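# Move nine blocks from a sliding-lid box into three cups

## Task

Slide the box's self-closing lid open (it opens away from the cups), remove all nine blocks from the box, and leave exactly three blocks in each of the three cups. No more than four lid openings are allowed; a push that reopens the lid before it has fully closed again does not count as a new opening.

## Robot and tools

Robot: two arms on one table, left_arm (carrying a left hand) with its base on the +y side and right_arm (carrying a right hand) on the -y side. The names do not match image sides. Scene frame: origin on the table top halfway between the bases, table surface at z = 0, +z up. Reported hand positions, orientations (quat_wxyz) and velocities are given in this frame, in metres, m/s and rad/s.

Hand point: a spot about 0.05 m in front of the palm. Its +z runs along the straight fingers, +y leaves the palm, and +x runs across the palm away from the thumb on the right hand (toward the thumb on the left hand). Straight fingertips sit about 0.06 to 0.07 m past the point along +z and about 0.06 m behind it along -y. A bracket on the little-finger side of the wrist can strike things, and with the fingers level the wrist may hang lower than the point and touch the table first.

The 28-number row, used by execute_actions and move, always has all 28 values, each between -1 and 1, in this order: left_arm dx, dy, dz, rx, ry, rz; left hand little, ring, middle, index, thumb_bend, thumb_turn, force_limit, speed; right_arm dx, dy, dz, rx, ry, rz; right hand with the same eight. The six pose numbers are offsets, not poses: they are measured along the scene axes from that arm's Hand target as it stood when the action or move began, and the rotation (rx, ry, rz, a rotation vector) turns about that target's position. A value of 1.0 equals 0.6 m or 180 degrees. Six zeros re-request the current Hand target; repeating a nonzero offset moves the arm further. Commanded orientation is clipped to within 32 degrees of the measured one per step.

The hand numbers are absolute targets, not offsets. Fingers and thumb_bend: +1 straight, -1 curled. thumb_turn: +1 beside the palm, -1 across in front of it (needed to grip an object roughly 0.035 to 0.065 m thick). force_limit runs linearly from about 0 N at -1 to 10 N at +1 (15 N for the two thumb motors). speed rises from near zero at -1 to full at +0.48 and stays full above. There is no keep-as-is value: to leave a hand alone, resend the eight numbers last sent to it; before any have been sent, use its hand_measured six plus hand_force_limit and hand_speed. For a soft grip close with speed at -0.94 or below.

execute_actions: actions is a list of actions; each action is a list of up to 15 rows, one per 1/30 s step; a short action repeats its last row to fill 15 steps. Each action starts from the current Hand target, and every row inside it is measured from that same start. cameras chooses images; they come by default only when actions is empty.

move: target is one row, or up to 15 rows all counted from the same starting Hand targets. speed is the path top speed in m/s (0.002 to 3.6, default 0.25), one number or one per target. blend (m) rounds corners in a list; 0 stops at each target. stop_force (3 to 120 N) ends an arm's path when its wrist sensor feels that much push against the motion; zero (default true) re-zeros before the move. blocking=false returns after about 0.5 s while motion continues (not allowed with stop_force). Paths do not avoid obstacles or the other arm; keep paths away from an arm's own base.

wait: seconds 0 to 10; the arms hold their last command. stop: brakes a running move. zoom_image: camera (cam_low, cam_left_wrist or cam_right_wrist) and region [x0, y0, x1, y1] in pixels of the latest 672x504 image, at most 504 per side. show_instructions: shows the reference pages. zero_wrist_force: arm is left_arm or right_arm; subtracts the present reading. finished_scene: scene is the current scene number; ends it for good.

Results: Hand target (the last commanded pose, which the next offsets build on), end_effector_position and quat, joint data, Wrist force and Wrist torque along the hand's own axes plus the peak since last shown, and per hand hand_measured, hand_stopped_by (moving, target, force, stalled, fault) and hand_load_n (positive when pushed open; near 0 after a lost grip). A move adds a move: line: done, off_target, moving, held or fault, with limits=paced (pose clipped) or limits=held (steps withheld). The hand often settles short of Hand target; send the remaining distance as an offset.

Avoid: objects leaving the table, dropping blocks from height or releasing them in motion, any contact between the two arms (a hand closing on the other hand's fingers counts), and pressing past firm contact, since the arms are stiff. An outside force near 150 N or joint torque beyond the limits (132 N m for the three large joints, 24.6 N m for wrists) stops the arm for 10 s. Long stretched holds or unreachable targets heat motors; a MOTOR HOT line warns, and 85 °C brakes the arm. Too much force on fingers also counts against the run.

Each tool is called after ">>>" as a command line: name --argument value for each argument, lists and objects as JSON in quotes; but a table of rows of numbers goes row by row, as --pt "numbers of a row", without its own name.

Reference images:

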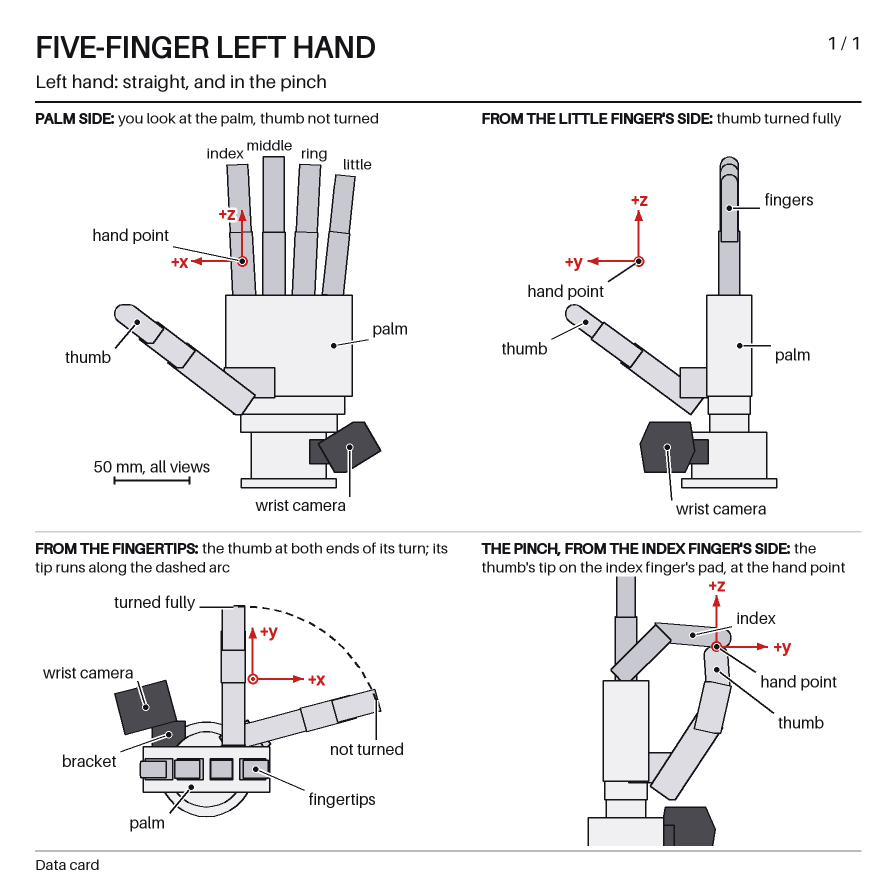

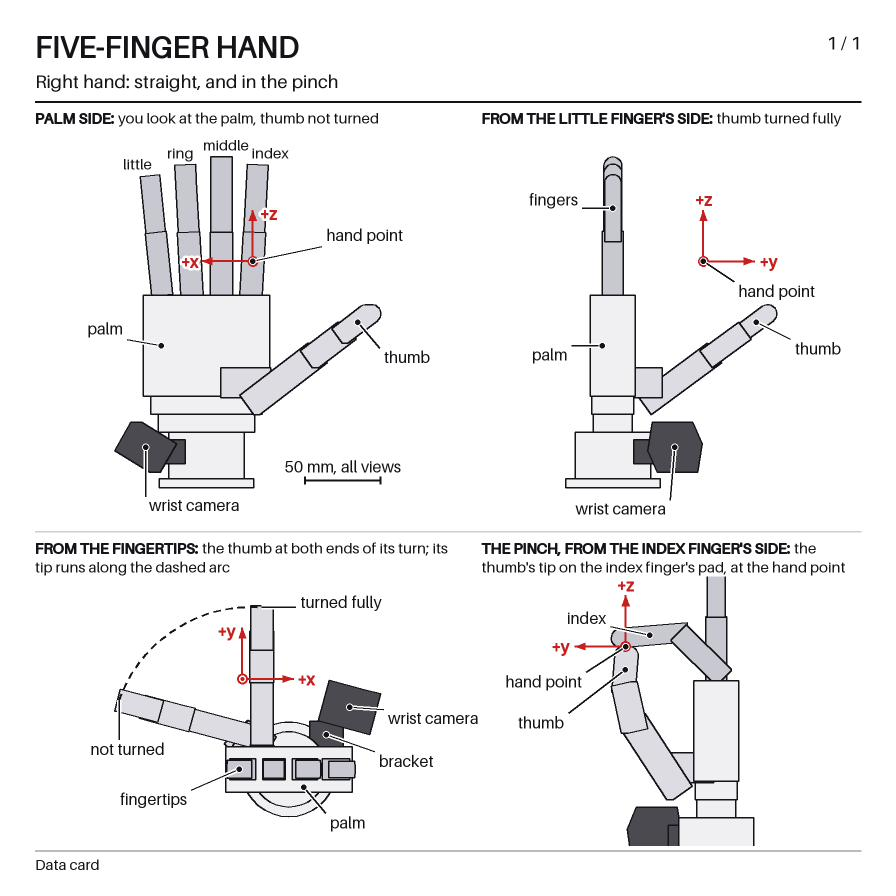

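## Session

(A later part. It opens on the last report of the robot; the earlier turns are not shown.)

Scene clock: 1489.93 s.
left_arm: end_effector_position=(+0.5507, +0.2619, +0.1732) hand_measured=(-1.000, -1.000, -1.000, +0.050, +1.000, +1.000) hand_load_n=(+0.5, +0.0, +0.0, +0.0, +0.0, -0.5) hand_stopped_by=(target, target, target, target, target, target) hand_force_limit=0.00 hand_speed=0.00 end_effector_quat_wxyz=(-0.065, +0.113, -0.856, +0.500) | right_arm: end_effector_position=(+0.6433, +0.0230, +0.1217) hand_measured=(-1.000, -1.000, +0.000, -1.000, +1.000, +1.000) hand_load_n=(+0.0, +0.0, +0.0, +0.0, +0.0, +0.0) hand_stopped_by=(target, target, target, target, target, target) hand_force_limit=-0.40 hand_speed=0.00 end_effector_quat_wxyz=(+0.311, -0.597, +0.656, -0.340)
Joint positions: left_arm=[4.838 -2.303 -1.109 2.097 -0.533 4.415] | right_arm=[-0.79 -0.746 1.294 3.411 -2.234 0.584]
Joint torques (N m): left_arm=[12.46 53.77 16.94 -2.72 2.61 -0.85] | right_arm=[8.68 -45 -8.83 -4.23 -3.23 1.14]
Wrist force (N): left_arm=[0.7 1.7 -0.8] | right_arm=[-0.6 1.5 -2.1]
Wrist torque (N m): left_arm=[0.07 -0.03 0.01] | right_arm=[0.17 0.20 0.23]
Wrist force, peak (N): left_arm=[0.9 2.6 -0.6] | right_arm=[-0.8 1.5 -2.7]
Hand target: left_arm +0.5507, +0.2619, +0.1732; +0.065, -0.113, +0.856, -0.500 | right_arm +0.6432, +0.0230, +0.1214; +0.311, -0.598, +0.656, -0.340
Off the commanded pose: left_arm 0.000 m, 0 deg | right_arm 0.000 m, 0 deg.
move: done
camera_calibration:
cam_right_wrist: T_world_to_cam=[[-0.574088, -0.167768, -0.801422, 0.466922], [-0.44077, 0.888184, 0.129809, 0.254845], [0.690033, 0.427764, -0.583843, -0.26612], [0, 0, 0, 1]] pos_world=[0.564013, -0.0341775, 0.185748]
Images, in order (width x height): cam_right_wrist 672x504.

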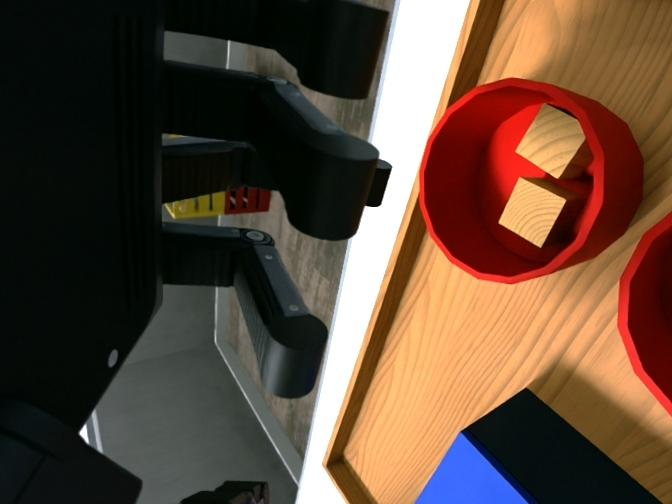

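>>> move --pt "0 0 0 0 0 0 -1 -1 -1 0.05 1 1 0 0 0.0087 -0.0323 -0.06 0 0 0 -1 -1 0.0 -1 1 1 -0.4 0" --pt "0 0 0 0 0 0 -1 -1 -1 0.05 1 1 0 0 0.0087 -0.0323 -0.13 0 0 0 -1 -1 0.0 -1 1 1 -0.4 0" --speed '[0.08,0.03]' --blend '[0.003,0]' --stop_force 3 --cameras '["cam_right_wrist"]'

Scene clock: 1510.67 s.
left_arm: end_effector_position=(+0.5507, +0.2619, +0.1732) hand_measured=(-1.000, -1.000, -1.000, +0.050, +1.000, +1.000) hand_load_n=(+0.0, +0.5, +0.5, +0.0, +0.0, +0.0) hand_stopped_by=(target, target, target, target, target, target) hand_force_limit=0.00 hand_speed=0.00 end_effector_quat_wxyz=(-0.065, +0.113, -0.856, +0.500) | right_arm: end_effector_position=(+0.6484, +0.0036, +0.0434) hand_measured=(-1.000, -1.000, +0.000, -1.000, +1.000, +1.000) hand_load_n=(+0.0, +0.5, +0.0, +0.5, +0.0, -0.5) hand_stopped_by=(target, target, target, target, target, target) hand_force_limit=-0.40 hand_speed=0.00 end_effector_quat_wxyz=(+0.311, -0.598, +0.656, -0.340)
Joint positions: left_arm=[4.838 -2.303 -1.109 2.097 -0.533 4.415] | right_arm=[-0.815 -0.656 1.363 3.239 -2.217 0.561]
Joint torques (N m): left_arm=[12.27 53.62 17.1 -2.81 2.63 -0.91] | right_arm=[6.64 -64.92 -18.22 -1.15 -2.94 -0.41]
Wrist force (N): left_arm=[0.8 2.0 -0.9] | right_arm=[-0.8 1.5 -2.2]
Wrist torque (N m): left_arm=[0.12 -0.07 0.00] | right_arm=[0.16 0.21 0.20]
Wrist force, peak (N): left_arm=[1.0 2.5 -1.1] | right_arm=[-1.4 0.8 -3.2]
Hand target: left_arm +0.5507, +0.2619, +0.1732; +0.065, -0.113, +0.856, -0.500 | right_arm +0.6484, +0.0036, +0.0434; +0.311, -0.598, +0.656, -0.340
Off the commanded pose: left_arm 0.000 m, 0 deg | right_arm 0.000 m, 0 deg.
move: done
camera_calibration:
cam_right_wrist: T_world_to_cam=[[-0.574271, -0.167974, -0.801248, 0.403982], [-0.440757, 0.888207, 0.129696, 0.284569], [0.689889, 0.427636, -0.584107, -0.306849], [0, 0, 0, 1]] pos_world=[0.569113, -0.0536783, 0.107549]
Images, in order (width x height): cam_right_wrist 672x504.

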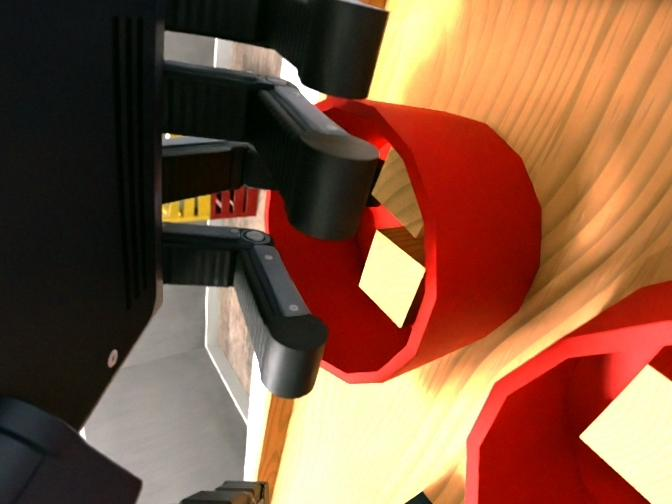

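>>> move --pt "0 0 0 0 0 0 -1 -1 -1 0.05 1 1 0 0 -0.0192 0.0017 0 0 0 0 -1 -1 0.0 -1 1 1 -0.4 0" --pt "0 0 0 0 0 0 -1 -1 -1 0.05 1 1 0 0 -0.012 0.0011 0 0 0 0 -1 -1 0.0 -1 1 1 -0.4 0" --pt "0 0 0 0 0 0 -1 -1 -1 0.05 1 1 0 0 -0.012 0.0011 0.13 0 0 0 -1 -1 0.0 -1 1 1 -0.4 0" --speed '[0.02,0.03,0.1]' --cameras '["cam_right_wrist"]'

>>> zoom_image --camera "cam_right_wrist" --region '[340, 40, 672, 320]'

Scene clock: 1515.23 s.
left_arm: end_effector_position=(+0.5507, +0.2619, +0.1732) hand_measured=(-1.000, -1.000, -1.000, +0.050, +1.000, +1.000) hand_load_n=(+0.0, +0.5, +0.0, +0.0, +0.0, -0.5) hand_stopped_by=(target, target, target, target, target, target) hand_force_limit=0.00 hand_speed=0.00 end_effector_quat_wxyz=(-0.065, +0.113, -0.856, +0.500) | right_arm: end_effector_position=(+0.6413, +0.0043, +0.1216) hand_measured=(-1.000, -1.000, +0.000, -1.000, +1.000, +1.000) hand_load_n=(+0.0, +0.0, +0.0, +0.0, +0.0, +0.0) hand_stopped_by=(target, target, target, target, target, target) hand_force_limit=-0.40 hand_speed=0.00 end_effector_quat_wxyz=(+0.311, -0.597, +0.656, -0.340)
Joint positions: left_arm=[4.838 -2.303 -1.109 2.097 -0.533 4.415] | right_arm=[-0.808 -0.777 1.357 3.369 -2.222 0.568]
Joint torques (N m): left_arm=[12.19 52.63 17.61 -2.87 2.59 -0.87] | right_arm=[8.65 -42.55 -9.46 -4.12 -2.91 1.09]
Wrist force (N): left_arm=[0.8 2.0 -1.1] | right_arm=[-0.6 1.3 -2.0]
Wrist torque (N m): left_arm=[0.14 -0.07 0.00] | right_arm=[0.14 0.21 0.24]
Wrist force, peak (N): left_arm=[1.1 2.4 -0.9] | right_arm=[-1.0 1.3 -2.9]
Hand target: left_arm +0.5507, +0.2619, +0.1732; +0.065, -0.113, +0.856, -0.500 | right_arm +0.6412, +0.0043, +0.1214; +0.311, -0.598, +0.656, -0.340
Off the commanded pose: left_arm 0.000 m, 0 deg | right_arm 0.000 m, 0 deg.
move: done
camera_calibration:
cam_right_wrist: T_world_to_cam=[[-0.574088, -0.167768, -0.801422, 0.462619], [-0.44077, 0.888184, 0.129809, 0.270661], [0.690033, 0.427764, -0.583843, -0.256698], [0, 0, 0, 1]] pos_world=[0.562013, -0.0529775, 0.185748]
Images, in order (width x height): cam_right_wrist 672x504.

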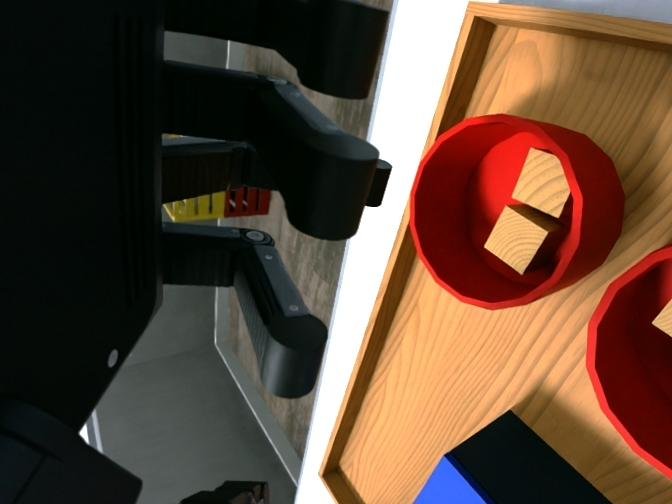

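Scaled by 1.518.

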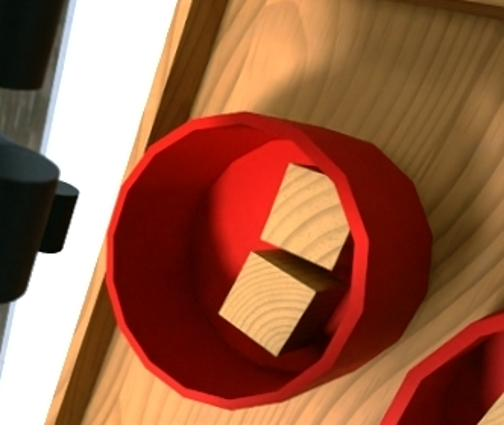

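>>> move --pt "0 0 0 0 0 0 -1 -1 -1 0.05 1 1 0 0 -0.05 0.04 0.05 0 0 0 -1 -1 0.08 -1 0.5 -1 -0.4 0" --pt "0 0 0 0 0 0 -1 -1 -1 0.05 1 1 0 0 -0.4038 0.2638 0.03 -0.0762 -0.0242 0.4947 -1 -1 0.08 -1 0.5 -1 -0.4 0" --speed 0.3 --blend '[0.03,0]' --cameras '["cam_right_wrist"]'

>>> zoom_image --camera "cam_right_wrist" --region '[380, 140, 620, 340]'

Scene clock: 1530.97 s.
left_arm: end_effector_position=(+0.5507, +0.2619, +0.1732) hand_measured=(-1.000, -1.000, -1.000, +0.050, +1.000, +1.000) hand_load_n=(+0.0, +0.0, +0.0, +0.0, +0.0, -0.5) hand_stopped_by=(target, target, target, target, target, target) hand_force_limit=0.00 hand_speed=0.00 end_effector_quat_wxyz=(-0.065, +0.113, -0.856, +0.500) | right_arm: end_effector_position=(+0.3989, +0.1626, +0.1394) hand_measured=(-1.000, -1.000, +0.080, -1.000, +0.500, -1.000) hand_load_n=(+0.0, +0.0, +0.0, +0.0, +0.0, +0.0) hand_stopped_by=(target, target, target, target, target, target) hand_force_limit=-0.40 hand_speed=0.00 end_effector_quat_wxyz=(-0.416, +0.902, +0.002, +0.113)
Joint positions: left_arm=[4.838 -2.303 -1.109 2.097 -0.533 4.415] | right_arm=[-0.683 -0.871 1.448 3.294 -1.235 -0.555]
Joint torques (N m): left_arm=[12.2 52.84 18.18 -3.01 2.63 -1.04] | right_arm=[-8.3 -60.81 -9.25 -2.78 0.43 -0.77]
Wrist force (N): left_arm=[0.9 2.1 -0.7] | right_arm=[-0.9 1.2 -1.6]
Wrist torque (N m): left_arm=[0.13 -0.08 0.01] | right_arm=[0.11 0.18 0.04]
Wrist force, peak (N): left_arm=[1.4 2.4 -0.6] | right_arm=[-1.3 1.0 -3.6]
Hand target: left_arm +0.5507, +0.2619, +0.1732; +0.065, -0.113, +0.856, -0.500 | right_arm +0.3989, +0.1625, +0.1394; -0.416, +0.902, +0.002, +0.113
Off the commanded pose: left_arm 0.000 m, 0 deg | right_arm 0.000 m, 0 deg.
move: done; blend cut to 0.0244 m at target 1
camera_calibration:
cam_right_wrist: T_world_to_cam=[[0.312546, -0.654447, -0.688487, 0.0739615], [-0.9048, -0.425794, -0.00600254, 0.438647], [-0.289225, 0.624819, -0.725224, 0.231506], [0, 0, 0, 1]] pos_world=[0.440729, 0.0905275, 0.221448]
Images, in order (width x height): cam_right_wrist 672x504.

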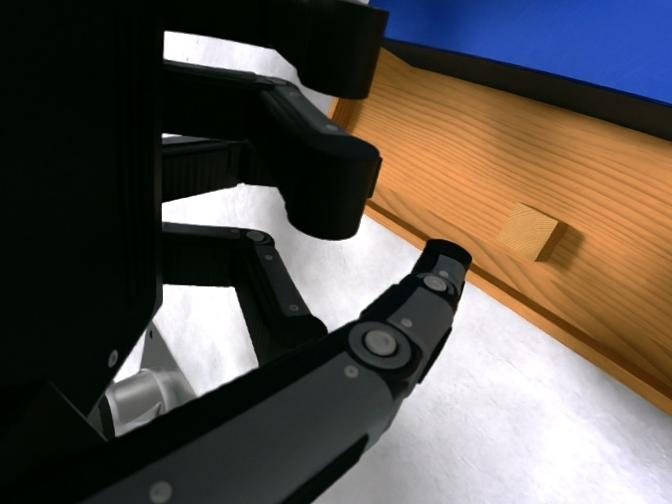

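Scaled by 2.100.

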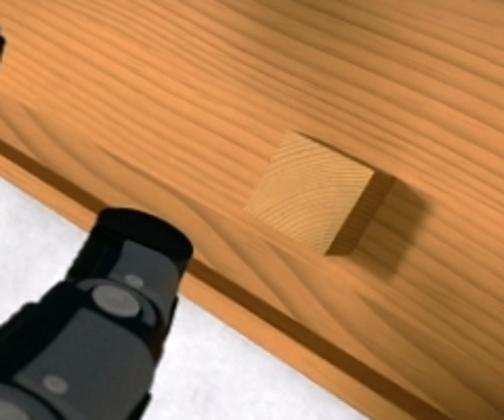

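>>> move --pt "0 0 0 0 0 0 -1 -1 -1 0.05 1 1 0 0 0.0005 -0.002 -0.14 0 0 0 -1 -1 0.08 -1 0.5 -1 -0.4 0" --pt "0 0 0 0 0 0 -1 -1 -1 0.05 1 1 0 0 0.0005 -0.002 -0.1795 0 0 0 -1 -1 0.08 -1 0.5 -1 -0.4 0" --speed '[0.08,0.025]' --blend '[0.004,0]' --stop_force 4 --cameras '["cam_right_wrist"]'

>>> move --target '[0,0,0,0,0,0,-1,-1,-1,0.05,1,1,0,0,0,0,0.002,0,0,0,-1,-1,-0.35,-1,0.5,-1,-0.3,-0.92]' --speed 0.02

Scene clock: 1537.70 s.
left_arm: end_effector_position=(+0.5507, +0.2619, +0.1732) hand_measured=(-1.000, -1.000, -1.000, +0.050, +1.000, +1.000) hand_load_n=(+0.0, +0.0, +0.0, +0.0, +0.0, -0.5) hand_stopped_by=(target, target, target, target, target, target) hand_force_limit=0.00 hand_speed=0.00 end_effector_quat_wxyz=(-0.065, +0.113, -0.856, +0.500) | right_arm: end_effector_position=(+0.3993, +0.1613, +0.0317) hand_measured=(-1.000, -1.000, +0.080, -1.000, +0.500, -1.000) hand_load_n=(+0.0, +0.0, +0.0, +0.0, +0.0, +0.0) hand_stopped_by=(target, target, target, target, target, target) hand_force_limit=-0.40 hand_speed=0.00 end_effector_quat_wxyz=(-0.416, +0.902, +0.002, +0.113)
Joint positions: left_arm=[4.838 -2.303 -1.109 2.097 -0.533 4.415] | right_arm=[-0.685 -0.714 1.489 3.096 -1.233 -0.556]
Joint torques (N m): left_arm=[12.39 52.02 18.68 -3.01 2.65 -0.9] | right_arm=[0.48 -62.47 -15.73 -1.41 0.71 0.34]
Wrist force (N): left_arm=[0.9 2.1 -0.5] | right_arm=[-0.6 1.2 -1.8]
Wrist torque (N m): left_arm=[0.11 -0.07 0.01] | right_arm=[0.13 0.12 0.24]
Wrist force, peak (N): left_arm=[1.4 2.3 -0.7] | right_arm=[-0.7 -0.1 -2.5]
Hand target: left_arm +0.5507, +0.2619, +0.1732; +0.065, -0.113, +0.856, -0.500 | right_arm +0.3992, +0.1613, +0.0317; -0.416, +0.902, +0.002, +0.113
Off the commanded pose: left_arm 0.000 m, 0 deg | right_arm 0.000 m, 0 deg.
move: done
camera_calibration:
cam_right_wrist: T_world_to_cam=[[0.312652, -0.654446, -0.68844, -0.00118461], [-0.904758, -0.425882, -0.00603897, 0.437713], [-0.289242, 0.62476, -0.725268, 0.154317], [0, 0, 0, 1]] pos_world=[0.44103, 0.0892279, 0.113749]
Images, in order (width x height): cam_right_wrist 672x504.

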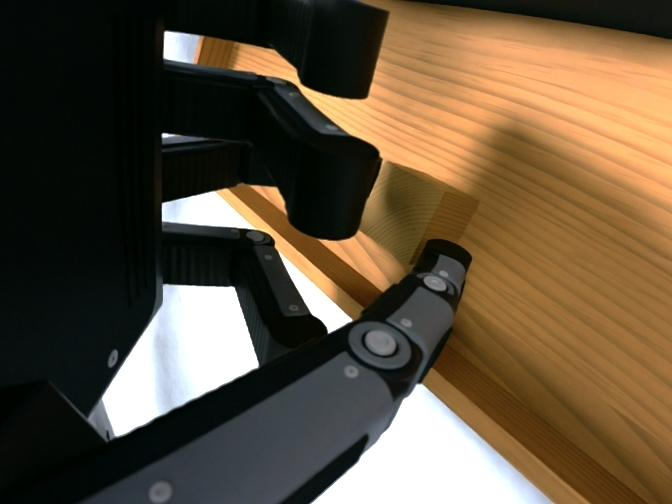

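Scene clock: 1538.80 s.
left_arm: end_effector_position=(+0.5507, +0.2619, +0.1732) hand_measured=(-1.000, -1.000, -1.000, +0.050, +1.000, +1.000) hand_load_n=(+0.5, +0.0, +0.0, +0.0, +0.0, +0.0) hand_stopped_by=(target, target, target, target, target, target) hand_force_limit=0.00 hand_speed=0.00 end_effector_quat_wxyz=(-0.065, +0.113, -0.856, +0.500) | right_arm: end_effector_position=(+0.3993, +0.1613, +0.0330) hand_measured=(-1.000, -1.000, -0.106, -1.000, +0.500, -1.000) hand_load_n=(+0.0, +0.0, +5.0, +0.0, +4.0, +1.0) hand_stopped_by=(target, target, force, target, target, target) hand_force_limit=-0.30 hand_speed=-0.92 end_effector_quat_wxyz=(-0.416, +0.902, +0.002, +0.113)
Joint positions: left_arm=[4.838 -2.303 -1.109 2.097 -0.533 4.415] | right_arm=[-0.685 -0.716 1.489 3.098 -1.233 -0.556]
Joint torques (N m): left_arm=[12.26 51.91 19.21 -3 2.6 -0.92] | right_arm=[4.89 -54.85 -25.66 -2.93 -0.21 0.54]
Wrist force (N): left_arm=[0.6 2.0 -0.7] | right_arm=[-0.2 -0.1 -2.6]
Wrist torque (N m): left_arm=[0.10 -0.03 -0.01] | right_arm=[0.04 0.10 0.23]
Wrist force, peak (N): left_arm=[1.3 2.2 -0.6] | right_arm=[-0.4 0.2 -2.8]
Hand target: left_arm +0.5507, +0.2619, +0.1732; +0.065, -0.113, +0.856, -0.500 | right_arm +0.3992, +0.1613, +0.0329; -0.416, +0.902, +0.002, +0.113
Off the commanded pose: left_arm 0.000 m, 0 deg | right_arm 0.000 m, 0 deg.
move: done

>>> move --pt "0 0 0 0 0 0 -1 -1 -1 0.05 1 1 0 0 0 0 0.2 0 0 0 -1 -1 -0.35 -1 0.5 -1 -0.3 -0.92" --pt "0 0 0 0 0 0 -1 -1 -1 0.05 1 1 0 0 0.3993 -0.2635 0.2 0 0 0 -1 -1 -0.35 -1 0.5 -1 -0.3 -0.92" --pt "0 0 0 0 0 0 -1 -1 -1 0.05 1 1 0 0 0.3993 -0.2635 0.15 0 0 0 -1 -1 -0.35 -1 0.5 -1 -0.3 -0.92" --speed '[0.1,0.16,0.06]' --blend '[0.02,0.01,0]' --cameras '["cam_right_wrist","cam_low"]'

>>> zoom_image --camera "cam_right_wrist" --region '[360, 110, 640, 360]'

Scene clock: 1546.20 s.
left_arm: end_effector_position=(+0.5507, +0.2619, +0.1732) hand_measured=(-1.000, -1.000, -1.000, +0.050, +1.000, +1.000) hand_load_n=(+0.0, +0.0, +0.0, +0.0, +0.0, -0.5) hand_stopped_by=(target, target, target, target, target, target) hand_force_limit=0.00 hand_speed=0.00 end_effector_quat_wxyz=(-0.065, +0.113, -0.856, +0.500) | right_arm: end_effector_position=(+0.6388, +0.0032, +0.1227) hand_measured=(-1.000, -1.000, -0.106, -1.000, +0.500, -1.000) hand_load_n=(+0.0, +0.0, +5.0, +0.0, +4.0, +1.5) hand_stopped_by=(target, target, force, target, target, target) hand_force_limit=-0.30 hand_speed=-0.92 end_effector_quat_wxyz=(-0.416, +0.903, +0.002, +0.113)
Joint positions: left_arm=[4.838 -2.303 -1.109 2.097 -0.533 4.415] | right_arm=[-1.084 -0.81 1.351 3.481 -0.954 -0.88]
Joint torques (N m): left_arm=[11.81 51.94 18.95 -3.14 2.66 -0.93] | right_arm=[3.89 -62.15 -28.55 -1.38 -1.55 0.82]
Wrist force (N): left_arm=[0.9 1.9 -0.9] | right_arm=[-0.8 1.2 -1.8]
Wrist torque (N m): left_arm=[0.10 -0.08 0.01] | right_arm=[0.13 0.16 0.02]
Wrist force, peak (N): left_arm=[0.9 2.5 -1.0] | right_arm=[-0.7 -0.1 -2.9]
Hand target: left_arm +0.5507, +0.2619, +0.1732; +0.065, -0.113, +0.856, -0.500 | right_arm +0.6388, +0.0032, +0.1229; -0.416, +0.902, +0.002, +0.113
Off the commanded pose: left_arm 0.000 m, 0 deg | right_arm 0.000 m, 0 deg.
move: done
camera_calibration:
cam_right_wrist: T_world_to_cam=[[0.312395, -0.654545, -0.688462, -0.116713], [-0.904752, -0.425902, -0.00561846, 0.587528], [-0.28954, 0.624643, -0.725251, 0.388554], [0, 0, 0, 1]] pos_world=[0.680529, -0.0688722, 0.204747]
Images, in order (width x height): cam_low 672x504, cam_right_wrist 672x504.

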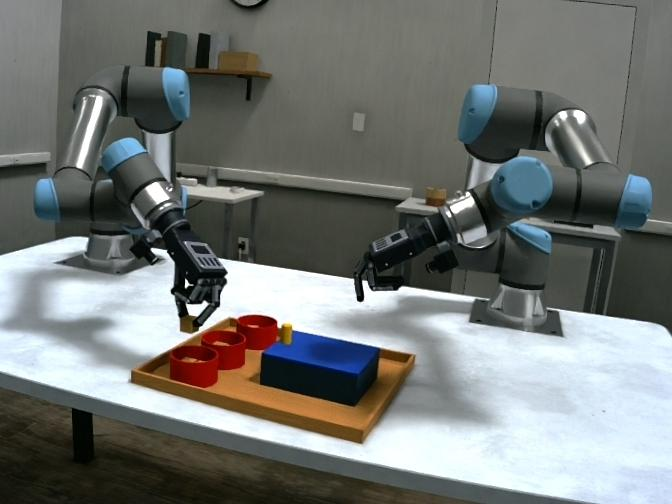

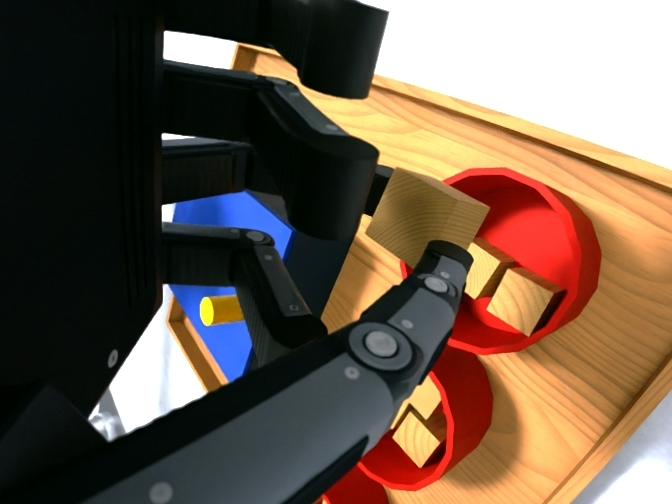

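Scaled by 1.800.

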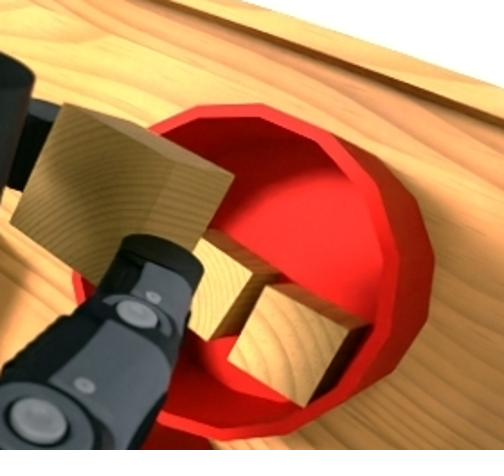

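>>> move --pt "0 0 0 0 0 0 -1 -1 -1 0.05 1 1 0 0 0.001 0.0023 -0.03 0 0 0 -1 -1 -0.35 -1 0.5 -1 -0.3 -0.92" --pt "0 0 0 0 0 0 -1 -1 -1 0.05 1 1 0 0 0.001 0.0023 -0.105 0 0 0 -1 -1 -0.35 -1 0.5 -1 -0.3 -0.92" --pt "0 0 0 0 0 0 -1 -1 -1 0.05 1 1 0 0 0.001 0.0023 -0.145 0 0 0 -1 -1 -0.35 -1 0.5 -1 -0.3 -0.92" --speed '[0.05,0.05,0.015]' --blend '[0.003,0.004,0]' --stop_force 3 --cameras '["cam_right_wrist"]'

>>> zoom_image --camera "cam_right_wrist" --region '[240, 90, 560, 370]'

Scene clock: 1565.13 s.
left_arm: end_effector_position=(+0.5507, +0.2619, +0.1732) hand_measured=(-1.000, -1.000, -1.000, +0.050, +1.000, +1.000) hand_load_n=(+0.0, +0.0, +0.5, +0.0, +0.0, +0.0) hand_stopped_by=(target, target, target, target, target, target) hand_force_limit=0.00 hand_speed=0.00 end_effector_quat_wxyz=(-0.065, +0.113, -0.856, +0.500) | right_arm: end_effector_position=(+0.6394, +0.0046, +0.0436) hand_measured=(-1.000, -1.000, -0.106, -1.000, +0.500, -1.000) hand_load_n=(+0.0, +0.0, +5.0, +0.0, +3.5, +1.0) hand_stopped_by=(target, target, force, target, target, target) hand_force_limit=-0.30 hand_speed=-0.92 end_effector_quat_wxyz=(-0.416, +0.902, +0.002, +0.113)
Joint positions: left_arm=[4.838 -2.303 -1.109 2.097 -0.533 4.415] | right_arm=[-1.083 -0.698 1.378 3.341 -0.955 -0.878]
Joint torques (N m): left_arm=[12.21 51.34 20.16 -3.15 2.53 -0.94] | right_arm=[-2.12 -62.03 -25.44 -3.38 0.71 0.74]
Wrist force (N): left_arm=[0.9 2.0 -0.4] | right_arm=[-1.2 -0.2 -4.3]
Wrist torque (N m): left_arm=[0.09 -0.07 0.01] | right_arm=[0.07 0.29 -0.04]
Wrist force, peak (N): left_arm=[1.1 2.3 -1.1] | right_arm=[0.0 -4.1 -9.1]
Hand target: left_arm +0.5507, +0.2619, +0.1732; +0.065, -0.113, +0.856, -0.500 | right_arm +0.6394, +0.0046, +0.0436; -0.416, +0.902, +0.002, +0.113 (not the last commanded pose)
Off the commanded pose: left_arm 0.000 m, 0 deg | right_arm 0.008 m, 0 deg.
move: contact (right_arm); path passed 2 of 3 targets
camera_calibration:
cam_right_wrist: T_world_to_cam=[[0.312581, -0.654456, -0.688462, -0.170593], [-0.904753, -0.425895, -0.00592531, 0.588353], [-0.289335, 0.624741, -0.725248, 0.330382], [0, 0, 0, 1]] pos_world=[0.681229, -0.067472, 0.125648]
Images, in order (width x height): cam_right_wrist 672x504.

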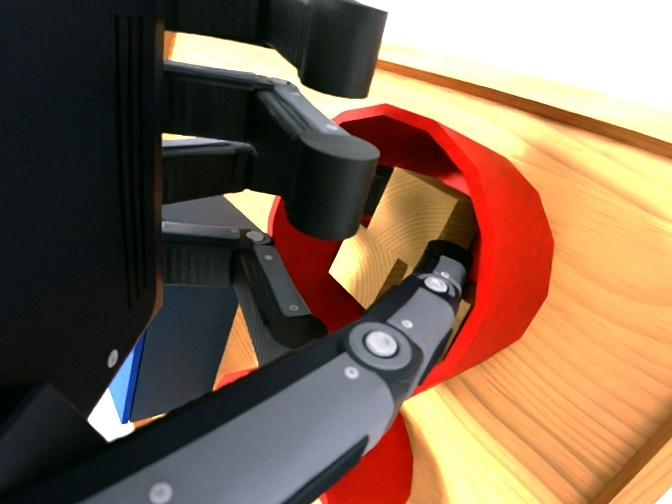

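Scaled by 1.575.

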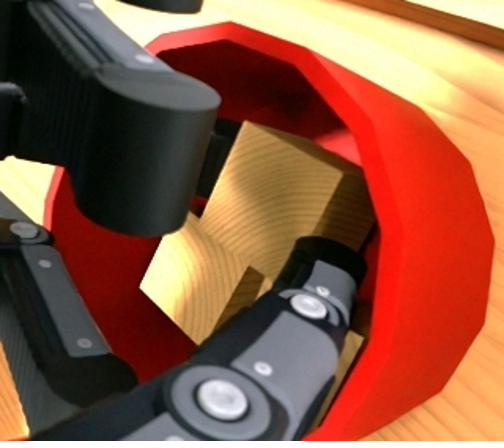

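>>> move --target '[0,0,0,0,0,0,-1,-1,-1,0.05,1,1,0,0,0,0,0.0012,0,0,0,-1,-1,-0.05,-1,0.5,-1,-0.4,-0.85]' --speed 0.02

>>> move --target '[0,0,0,0,0,0,-1,-1,-1,0.05,1,1,0,0,0,0,0.15,0,0,0,-1,-1,-0.05,-1,0.5,-1,-0.4,-0.85]' --speed 0.07 --cameras '["cam_right_wrist"]'

>>> zoom_image --camera "cam_right_wrist" --region '[320, 110, 660, 450]'

Scene clock: 1568.47 s.
left_arm: end_effector_position=(+0.5507, +0.2619, +0.1732) hand_measured=(-1.000, -1.000, -1.000, +0.050, +1.000, +1.000) hand_load_n=(+0.0, +0.0, +0.5, +0.0, +0.0, -0.5) hand_stopped_by=(target, target, target, target, target, target) hand_force_limit=0.00 hand_speed=0.00 end_effector_quat_wxyz=(-0.065, +0.113, -0.856, +0.500) | right_arm: end_effector_position=(+0.6394, +0.0046, +0.0443) hand_measured=(-1.000, -1.000, -0.050, -1.000, +0.500, -1.000) hand_load_n=(+0.0, +0.0, -0.5, +0.0, +0.0, +0.0) hand_stopped_by=(target, target, target, target, target, target) hand_force_limit=-0.40 hand_speed=-0.85 end_effector_quat_wxyz=(-0.416, +0.902, +0.002, +0.113)
Joint positions: left_arm=[4.838 -2.303 -1.109 2.097 -0.533 4.415] | right_arm=[-1.083 -0.699 1.377 3.342 -0.955 -0.878]
Joint torques (N m): left_arm=[11.59 51.09 19.76 -3.1 2.64 -0.92] | right_arm=[-1.53 -63.67 -27.36 -1.61 0.7 -0.55]
Wrist force (N): left_arm=[1.0 1.8 -0.7] | right_arm=[-1.3 1.4 -1.9]
Wrist torque (N m): left_arm=[0.09 -0.09 0.02] | right_arm=[0.17 0.23 0.01]
Wrist force, peak (N): left_arm=[1.1 2.5 -0.9] | right_arm=[-1.1 -0.4 -5.1]
Hand target: left_arm +0.5507, +0.2619, +0.1732; +0.065, -0.113, +0.856, -0.500 | right_arm +0.6394, +0.0046, +0.0443; -0.416, +0.902, +0.002, +0.113
Off the commanded pose: left_arm 0.000 m, 0 deg | right_arm 0.000 m, 0 deg.
move: done

Scene clock: 1570.07 s.
left_arm: end_effector_position=(+0.5507, +0.2619, +0.1732) hand_measured=(-1.000, -1.000, -1.000, +0.050, +1.000, +1.000) hand_load_n=(+0.0, +0.5, +0.0, +0.0, +0.0, +0.0) hand_stopped_by=(target, target, target, target, target, target) hand_force_limit=0.00 hand_speed=0.00 end_effector_quat_wxyz=(-0.065, +0.113, -0.856, +0.500) | right_arm: end_effector_position=(+0.6395, +0.0047, +0.1346) hand_measured=(-1.000, -1.000, -0.050, -1.000, +0.500, -1.000) hand_load_n=(+0.0, +0.0, +0.0, +0.0, +0.0, +0.0) hand_stopped_by=(target, target, target, target, target, target) hand_force_limit=-0.40 hand_speed=-0.85 end_effector_quat_wxyz=(-0.416, +0.902, +0.002, +0.114)
Joint positions: left_arm=[4.838 -2.303 -1.109 2.097 -0.533 4.415] | right_arm=[-1.083 -0.821 1.337 3.504 -0.955 -0.878]
Joint torques (N m): left_arm=[11.47 51.34 19.88 -3.2 2.63 -0.92] | right_arm=[2.64 -41.82 -9.97 -3.98 0.08 -0.71]
Wrist force (N): left_arm=[1.0 2.0 -0.8] | right_arm=[-0.8 1.4 -1.8]
Wrist torque (N m): left_arm=[0.13 -0.09 0.01] | right_arm=[0.17 0.16 0.02]
Wrist force, peak (N): left_arm=[0.8 2.4 -0.9] | right_arm=[-1.3 1.3 -2.4]
Hand target: left_arm +0.5507, +0.2619, +0.1732; +0.065, -0.113, +0.856, -0.500 | right_arm +0.6394, +0.0046, +0.1343; -0.416, +0.902, +0.002, +0.113
Off the commanded pose: left_arm 0.000 m, 0 deg | right_arm 0.000 m, 0 deg.
move: done
camera_calibration:
cam_right_wrist: T_world_to_cam=[[0.312882, -0.654287, -0.688486, -0.10813], [-0.904751, -0.425893, -0.00642534, 0.589], [-0.289018, 0.624918, -0.725221, 0.396171], [0, 0, 0, 1]] pos_world=[0.68123, -0.0674716, 0.21665]
Images, in order (width x height): cam_right_wrist 672x504.

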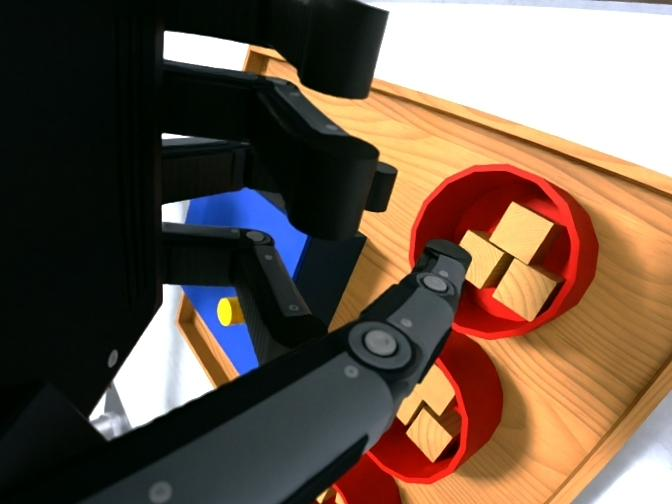

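Scaled by 1.482.

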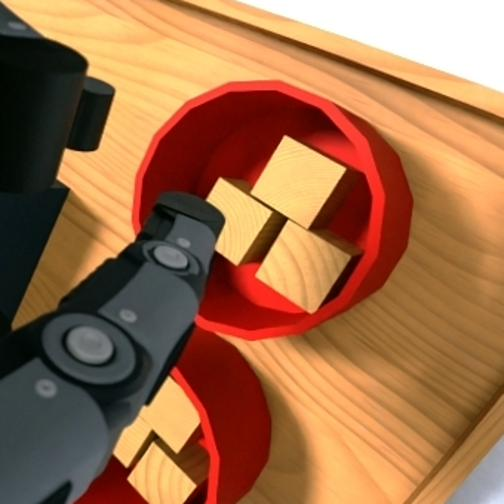

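>>> move --target '[0,0,0,0,0,0,-1,-1,-1,0.05,1,1,0,0,-0.15,-0.15,0.25,0,0,0,-1,-1,-0.05,-1,0.5,-1,-0.4,-0.85]' --speed 0.2 --cameras '["all"]'

>>> zoom_image --camera "cam_right_wrist" --region '[300, 150, 640, 460]'

>>> zoom_image --camera "cam_low" --region '[120, 290, 430, 450]'

Scene clock: 1574.17 s.
left_arm: end_effector_position=(+0.5507, +0.2619, +0.1732) hand_measured=(-1.000, -1.000, -1.000, +0.050, +1.000, +1.000) hand_load_n=(+0.0, +0.0, +0.0, +0.0, +0.0, +0.0) hand_stopped_by=(target, target, target, target, target, target) hand_force_limit=0.00 hand_speed=0.00 end_effector_quat_wxyz=(-0.065, +0.113, -0.856, +0.500) | right_arm: end_effector_position=(+0.5495, -0.0854, +0.2842) hand_measured=(-1.000, -1.000, -0.050, -1.000, +0.500, -1.000) hand_load_n=(+0.0, +0.0, +0.0, +0.0, +0.0, +0.0) hand_stopped_by=(target, target, target, target, target, target) hand_force_limit=-0.40 hand_speed=-0.85 end_effector_quat_wxyz=(-0.416, +0.902, +0.002, +0.113)
Joint positions: left_arm=[4.838 -2.303 -1.109 2.097 -0.533 4.415] | right_arm=[-1.151 -1.257 1.606 3.711 -0.912 -0.944]
Joint torques (N m): left_arm=[12.21 50.43 20.19 -3.16 2.48 -0.94] | right_arm=[9.75 -45.67 -30.19 -2.21 -1.43 1.08]
Wrist force (N): left_arm=[1.0 2.2 -0.8] | right_arm=[-1.0 1.5 -2.0]
Wrist torque (N m): left_arm=[0.16 -0.09 0.00] | right_arm=[0.19 0.18 0.09]
Wrist force, peak (N): left_arm=[1.0 2.5 -0.6] | right_arm=[-1.7 0.4 -3.9]
Hand target: left_arm +0.5507, +0.2619, +0.1732; +0.065, -0.113, +0.856, -0.500 | right_arm +0.5494, -0.0854, +0.2843; -0.416, +0.902, +0.002, +0.113
Off the commanded pose: left_arm 0.000 m, 0 deg | right_arm 0.000 m, 0 deg.
move: done
camera_calibration:
cam_left_wrist: T_world_to_cam=[[-0.0880805, -0.501626, 0.860589, 0.0225114], [-0.953218, 0.293246, 0.0733683, 0.432354], [-0.289168, -0.813866, -0.503988, 0.572609], [0, 0, 0, 1]] pos_world=[0.579691, 0.350533, 0.237494]
cam_right_wrist: T_world_to_cam=[[0.312652, -0.654446, -0.68844, -0.0357658], [-0.904758, -0.425882, -0.00603897, 0.470067], [-0.289242, 0.62476, -0.725268, 0.535019], [0, 0, 0, 1]] pos_world=[0.59123, -0.157472, 0.366249]

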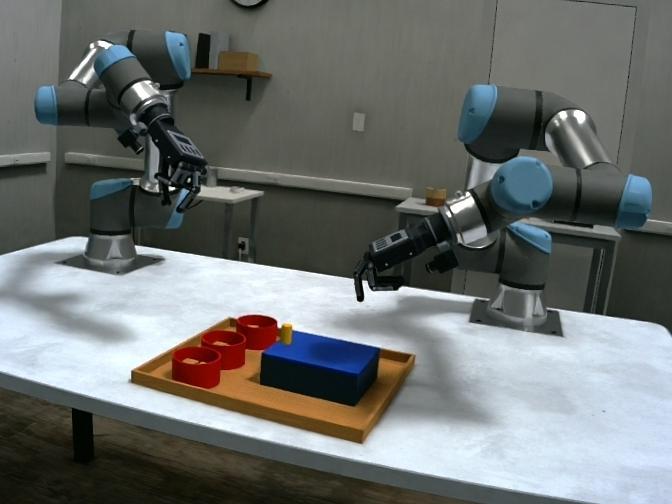

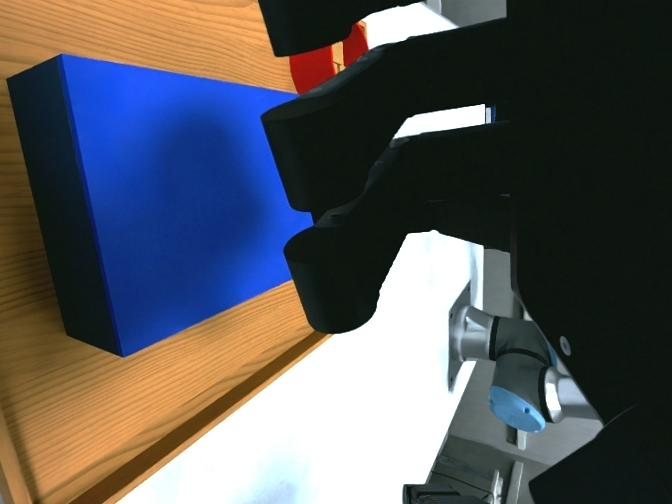

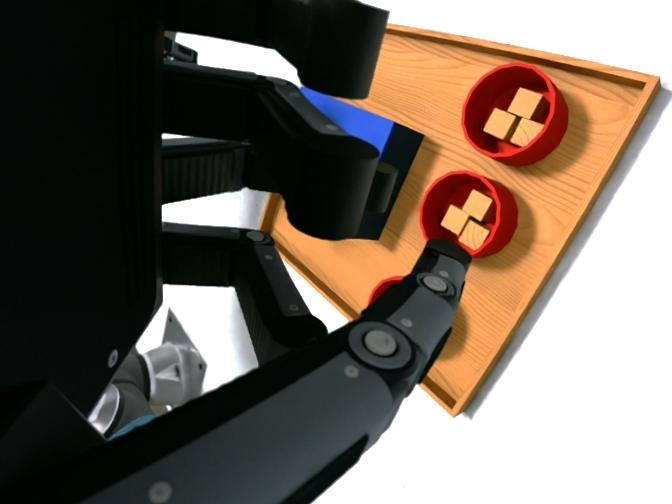

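Scaled by 1.482.

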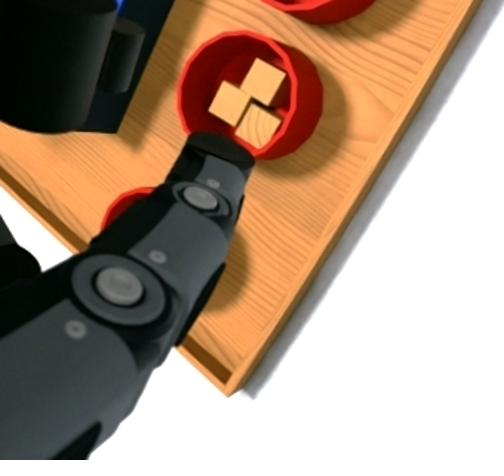

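Scaled by 1.626.

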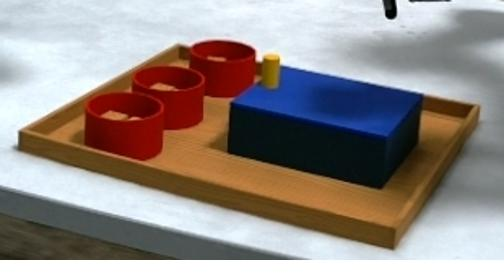

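>>> move --target '[0,0,0,0,0,0,-1,-1,-1,0.05,1,1,0,0,-0.2,0,0,0,0,0,-1,-1,-0.05,-1,0.5,-1,-0.4,-0.85]' --speed 0.25 --cameras '["cam_right_wrist"]'

>>> zoom_image --camera "cam_right_wrist" --region '[350, 50, 670, 330]'

Scene clock: 1578.70 s.
left_arm: end_effector_position=(+0.5507, +0.2619, +0.1732) hand_measured=(-1.000, -1.000, -1.000, +0.050, +1.000, +1.000) hand_load_n=(+0.0, +0.0, +0.0, +0.0, +0.0, -0.5) hand_stopped_by=(target, target, target, target, target, target) hand_force_limit=0.00 hand_speed=0.00 end_effector_quat_wxyz=(-0.065, +0.113, -0.856, +0.500) | right_arm: end_effector_position=(+0.4295, -0.0854, +0.2844) hand_measured=(-1.000, -1.000, -0.050, -1.000, +0.500, -1.000) hand_load_n=(+0.0, +0.0, +0.0, +0.0, +0.0, +0.0) hand_stopped_by=(target, target, target, target, target, target) hand_force_limit=-0.40 hand_speed=-0.85 end_effector_quat_wxyz=(-0.416, +0.902, +0.002, +0.113)
Joint positions: left_arm=[4.838 -2.303 -1.109 2.097 -0.533 4.415] | right_arm=[-1.052 -1.457 1.867 3.595 -0.974 -0.85]
Joint torques (N m): left_arm=[10.98 50.43 20.17 -3.13 2.61 -1] | right_arm=[-2.33 -31.92 -15.88 -2.42 2.22 -0.53]
Wrist force (N): left_arm=[0.7 2.1 -1.1] | right_arm=[-1.2 1.1 -2.1]
Wrist torque (N m): left_arm=[0.15 -0.07 0.00] | right_arm=[0.15 0.21 0.17]
Wrist force, peak (N): left_arm=[1.2 2.2 -1.1] | right_arm=[-3.4 0.7 -2.4]
Hand target: left_arm +0.5507, +0.2619, +0.1732; +0.065, -0.113, +0.856, -0.500 | right_arm +0.4294, -0.0854, +0.2843; -0.416, +0.902, +0.002, +0.113
Off the commanded pose: left_arm 0.000 m, 0 deg | right_arm 0.000 m, 0 deg.
move: done
camera_calibration:
cam_right_wrist: T_world_to_cam=[[0.312793, -0.654433, -0.688388, 0.001807], [-0.904717, -0.425969, -0.00613239, 0.361499], [-0.289219, 0.624714, -0.725317, 0.500455], [0, 0, 0, 1]] pos_world=[0.47123, -0.157472, 0.366449]
Images, in order (width x height): cam_right_wrist 672x504.

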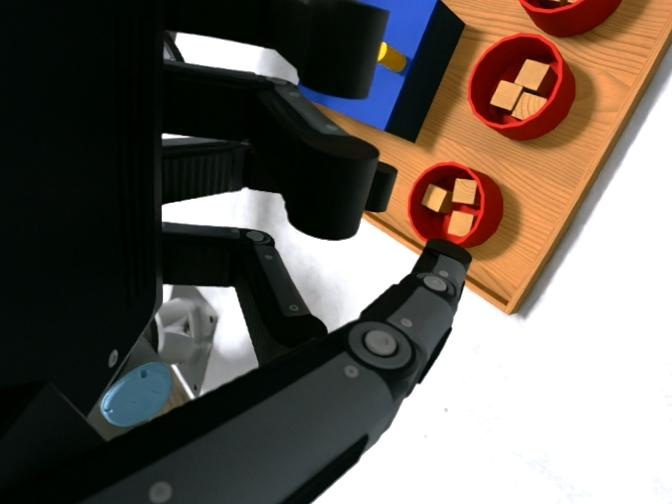

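Scaled by 1.575.

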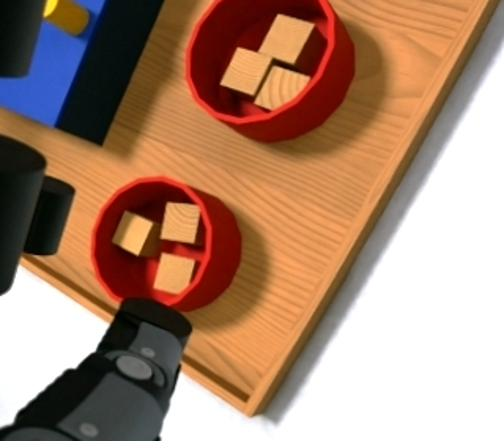

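>>> finished_scene --scene 2

The scene is finished: the task was done.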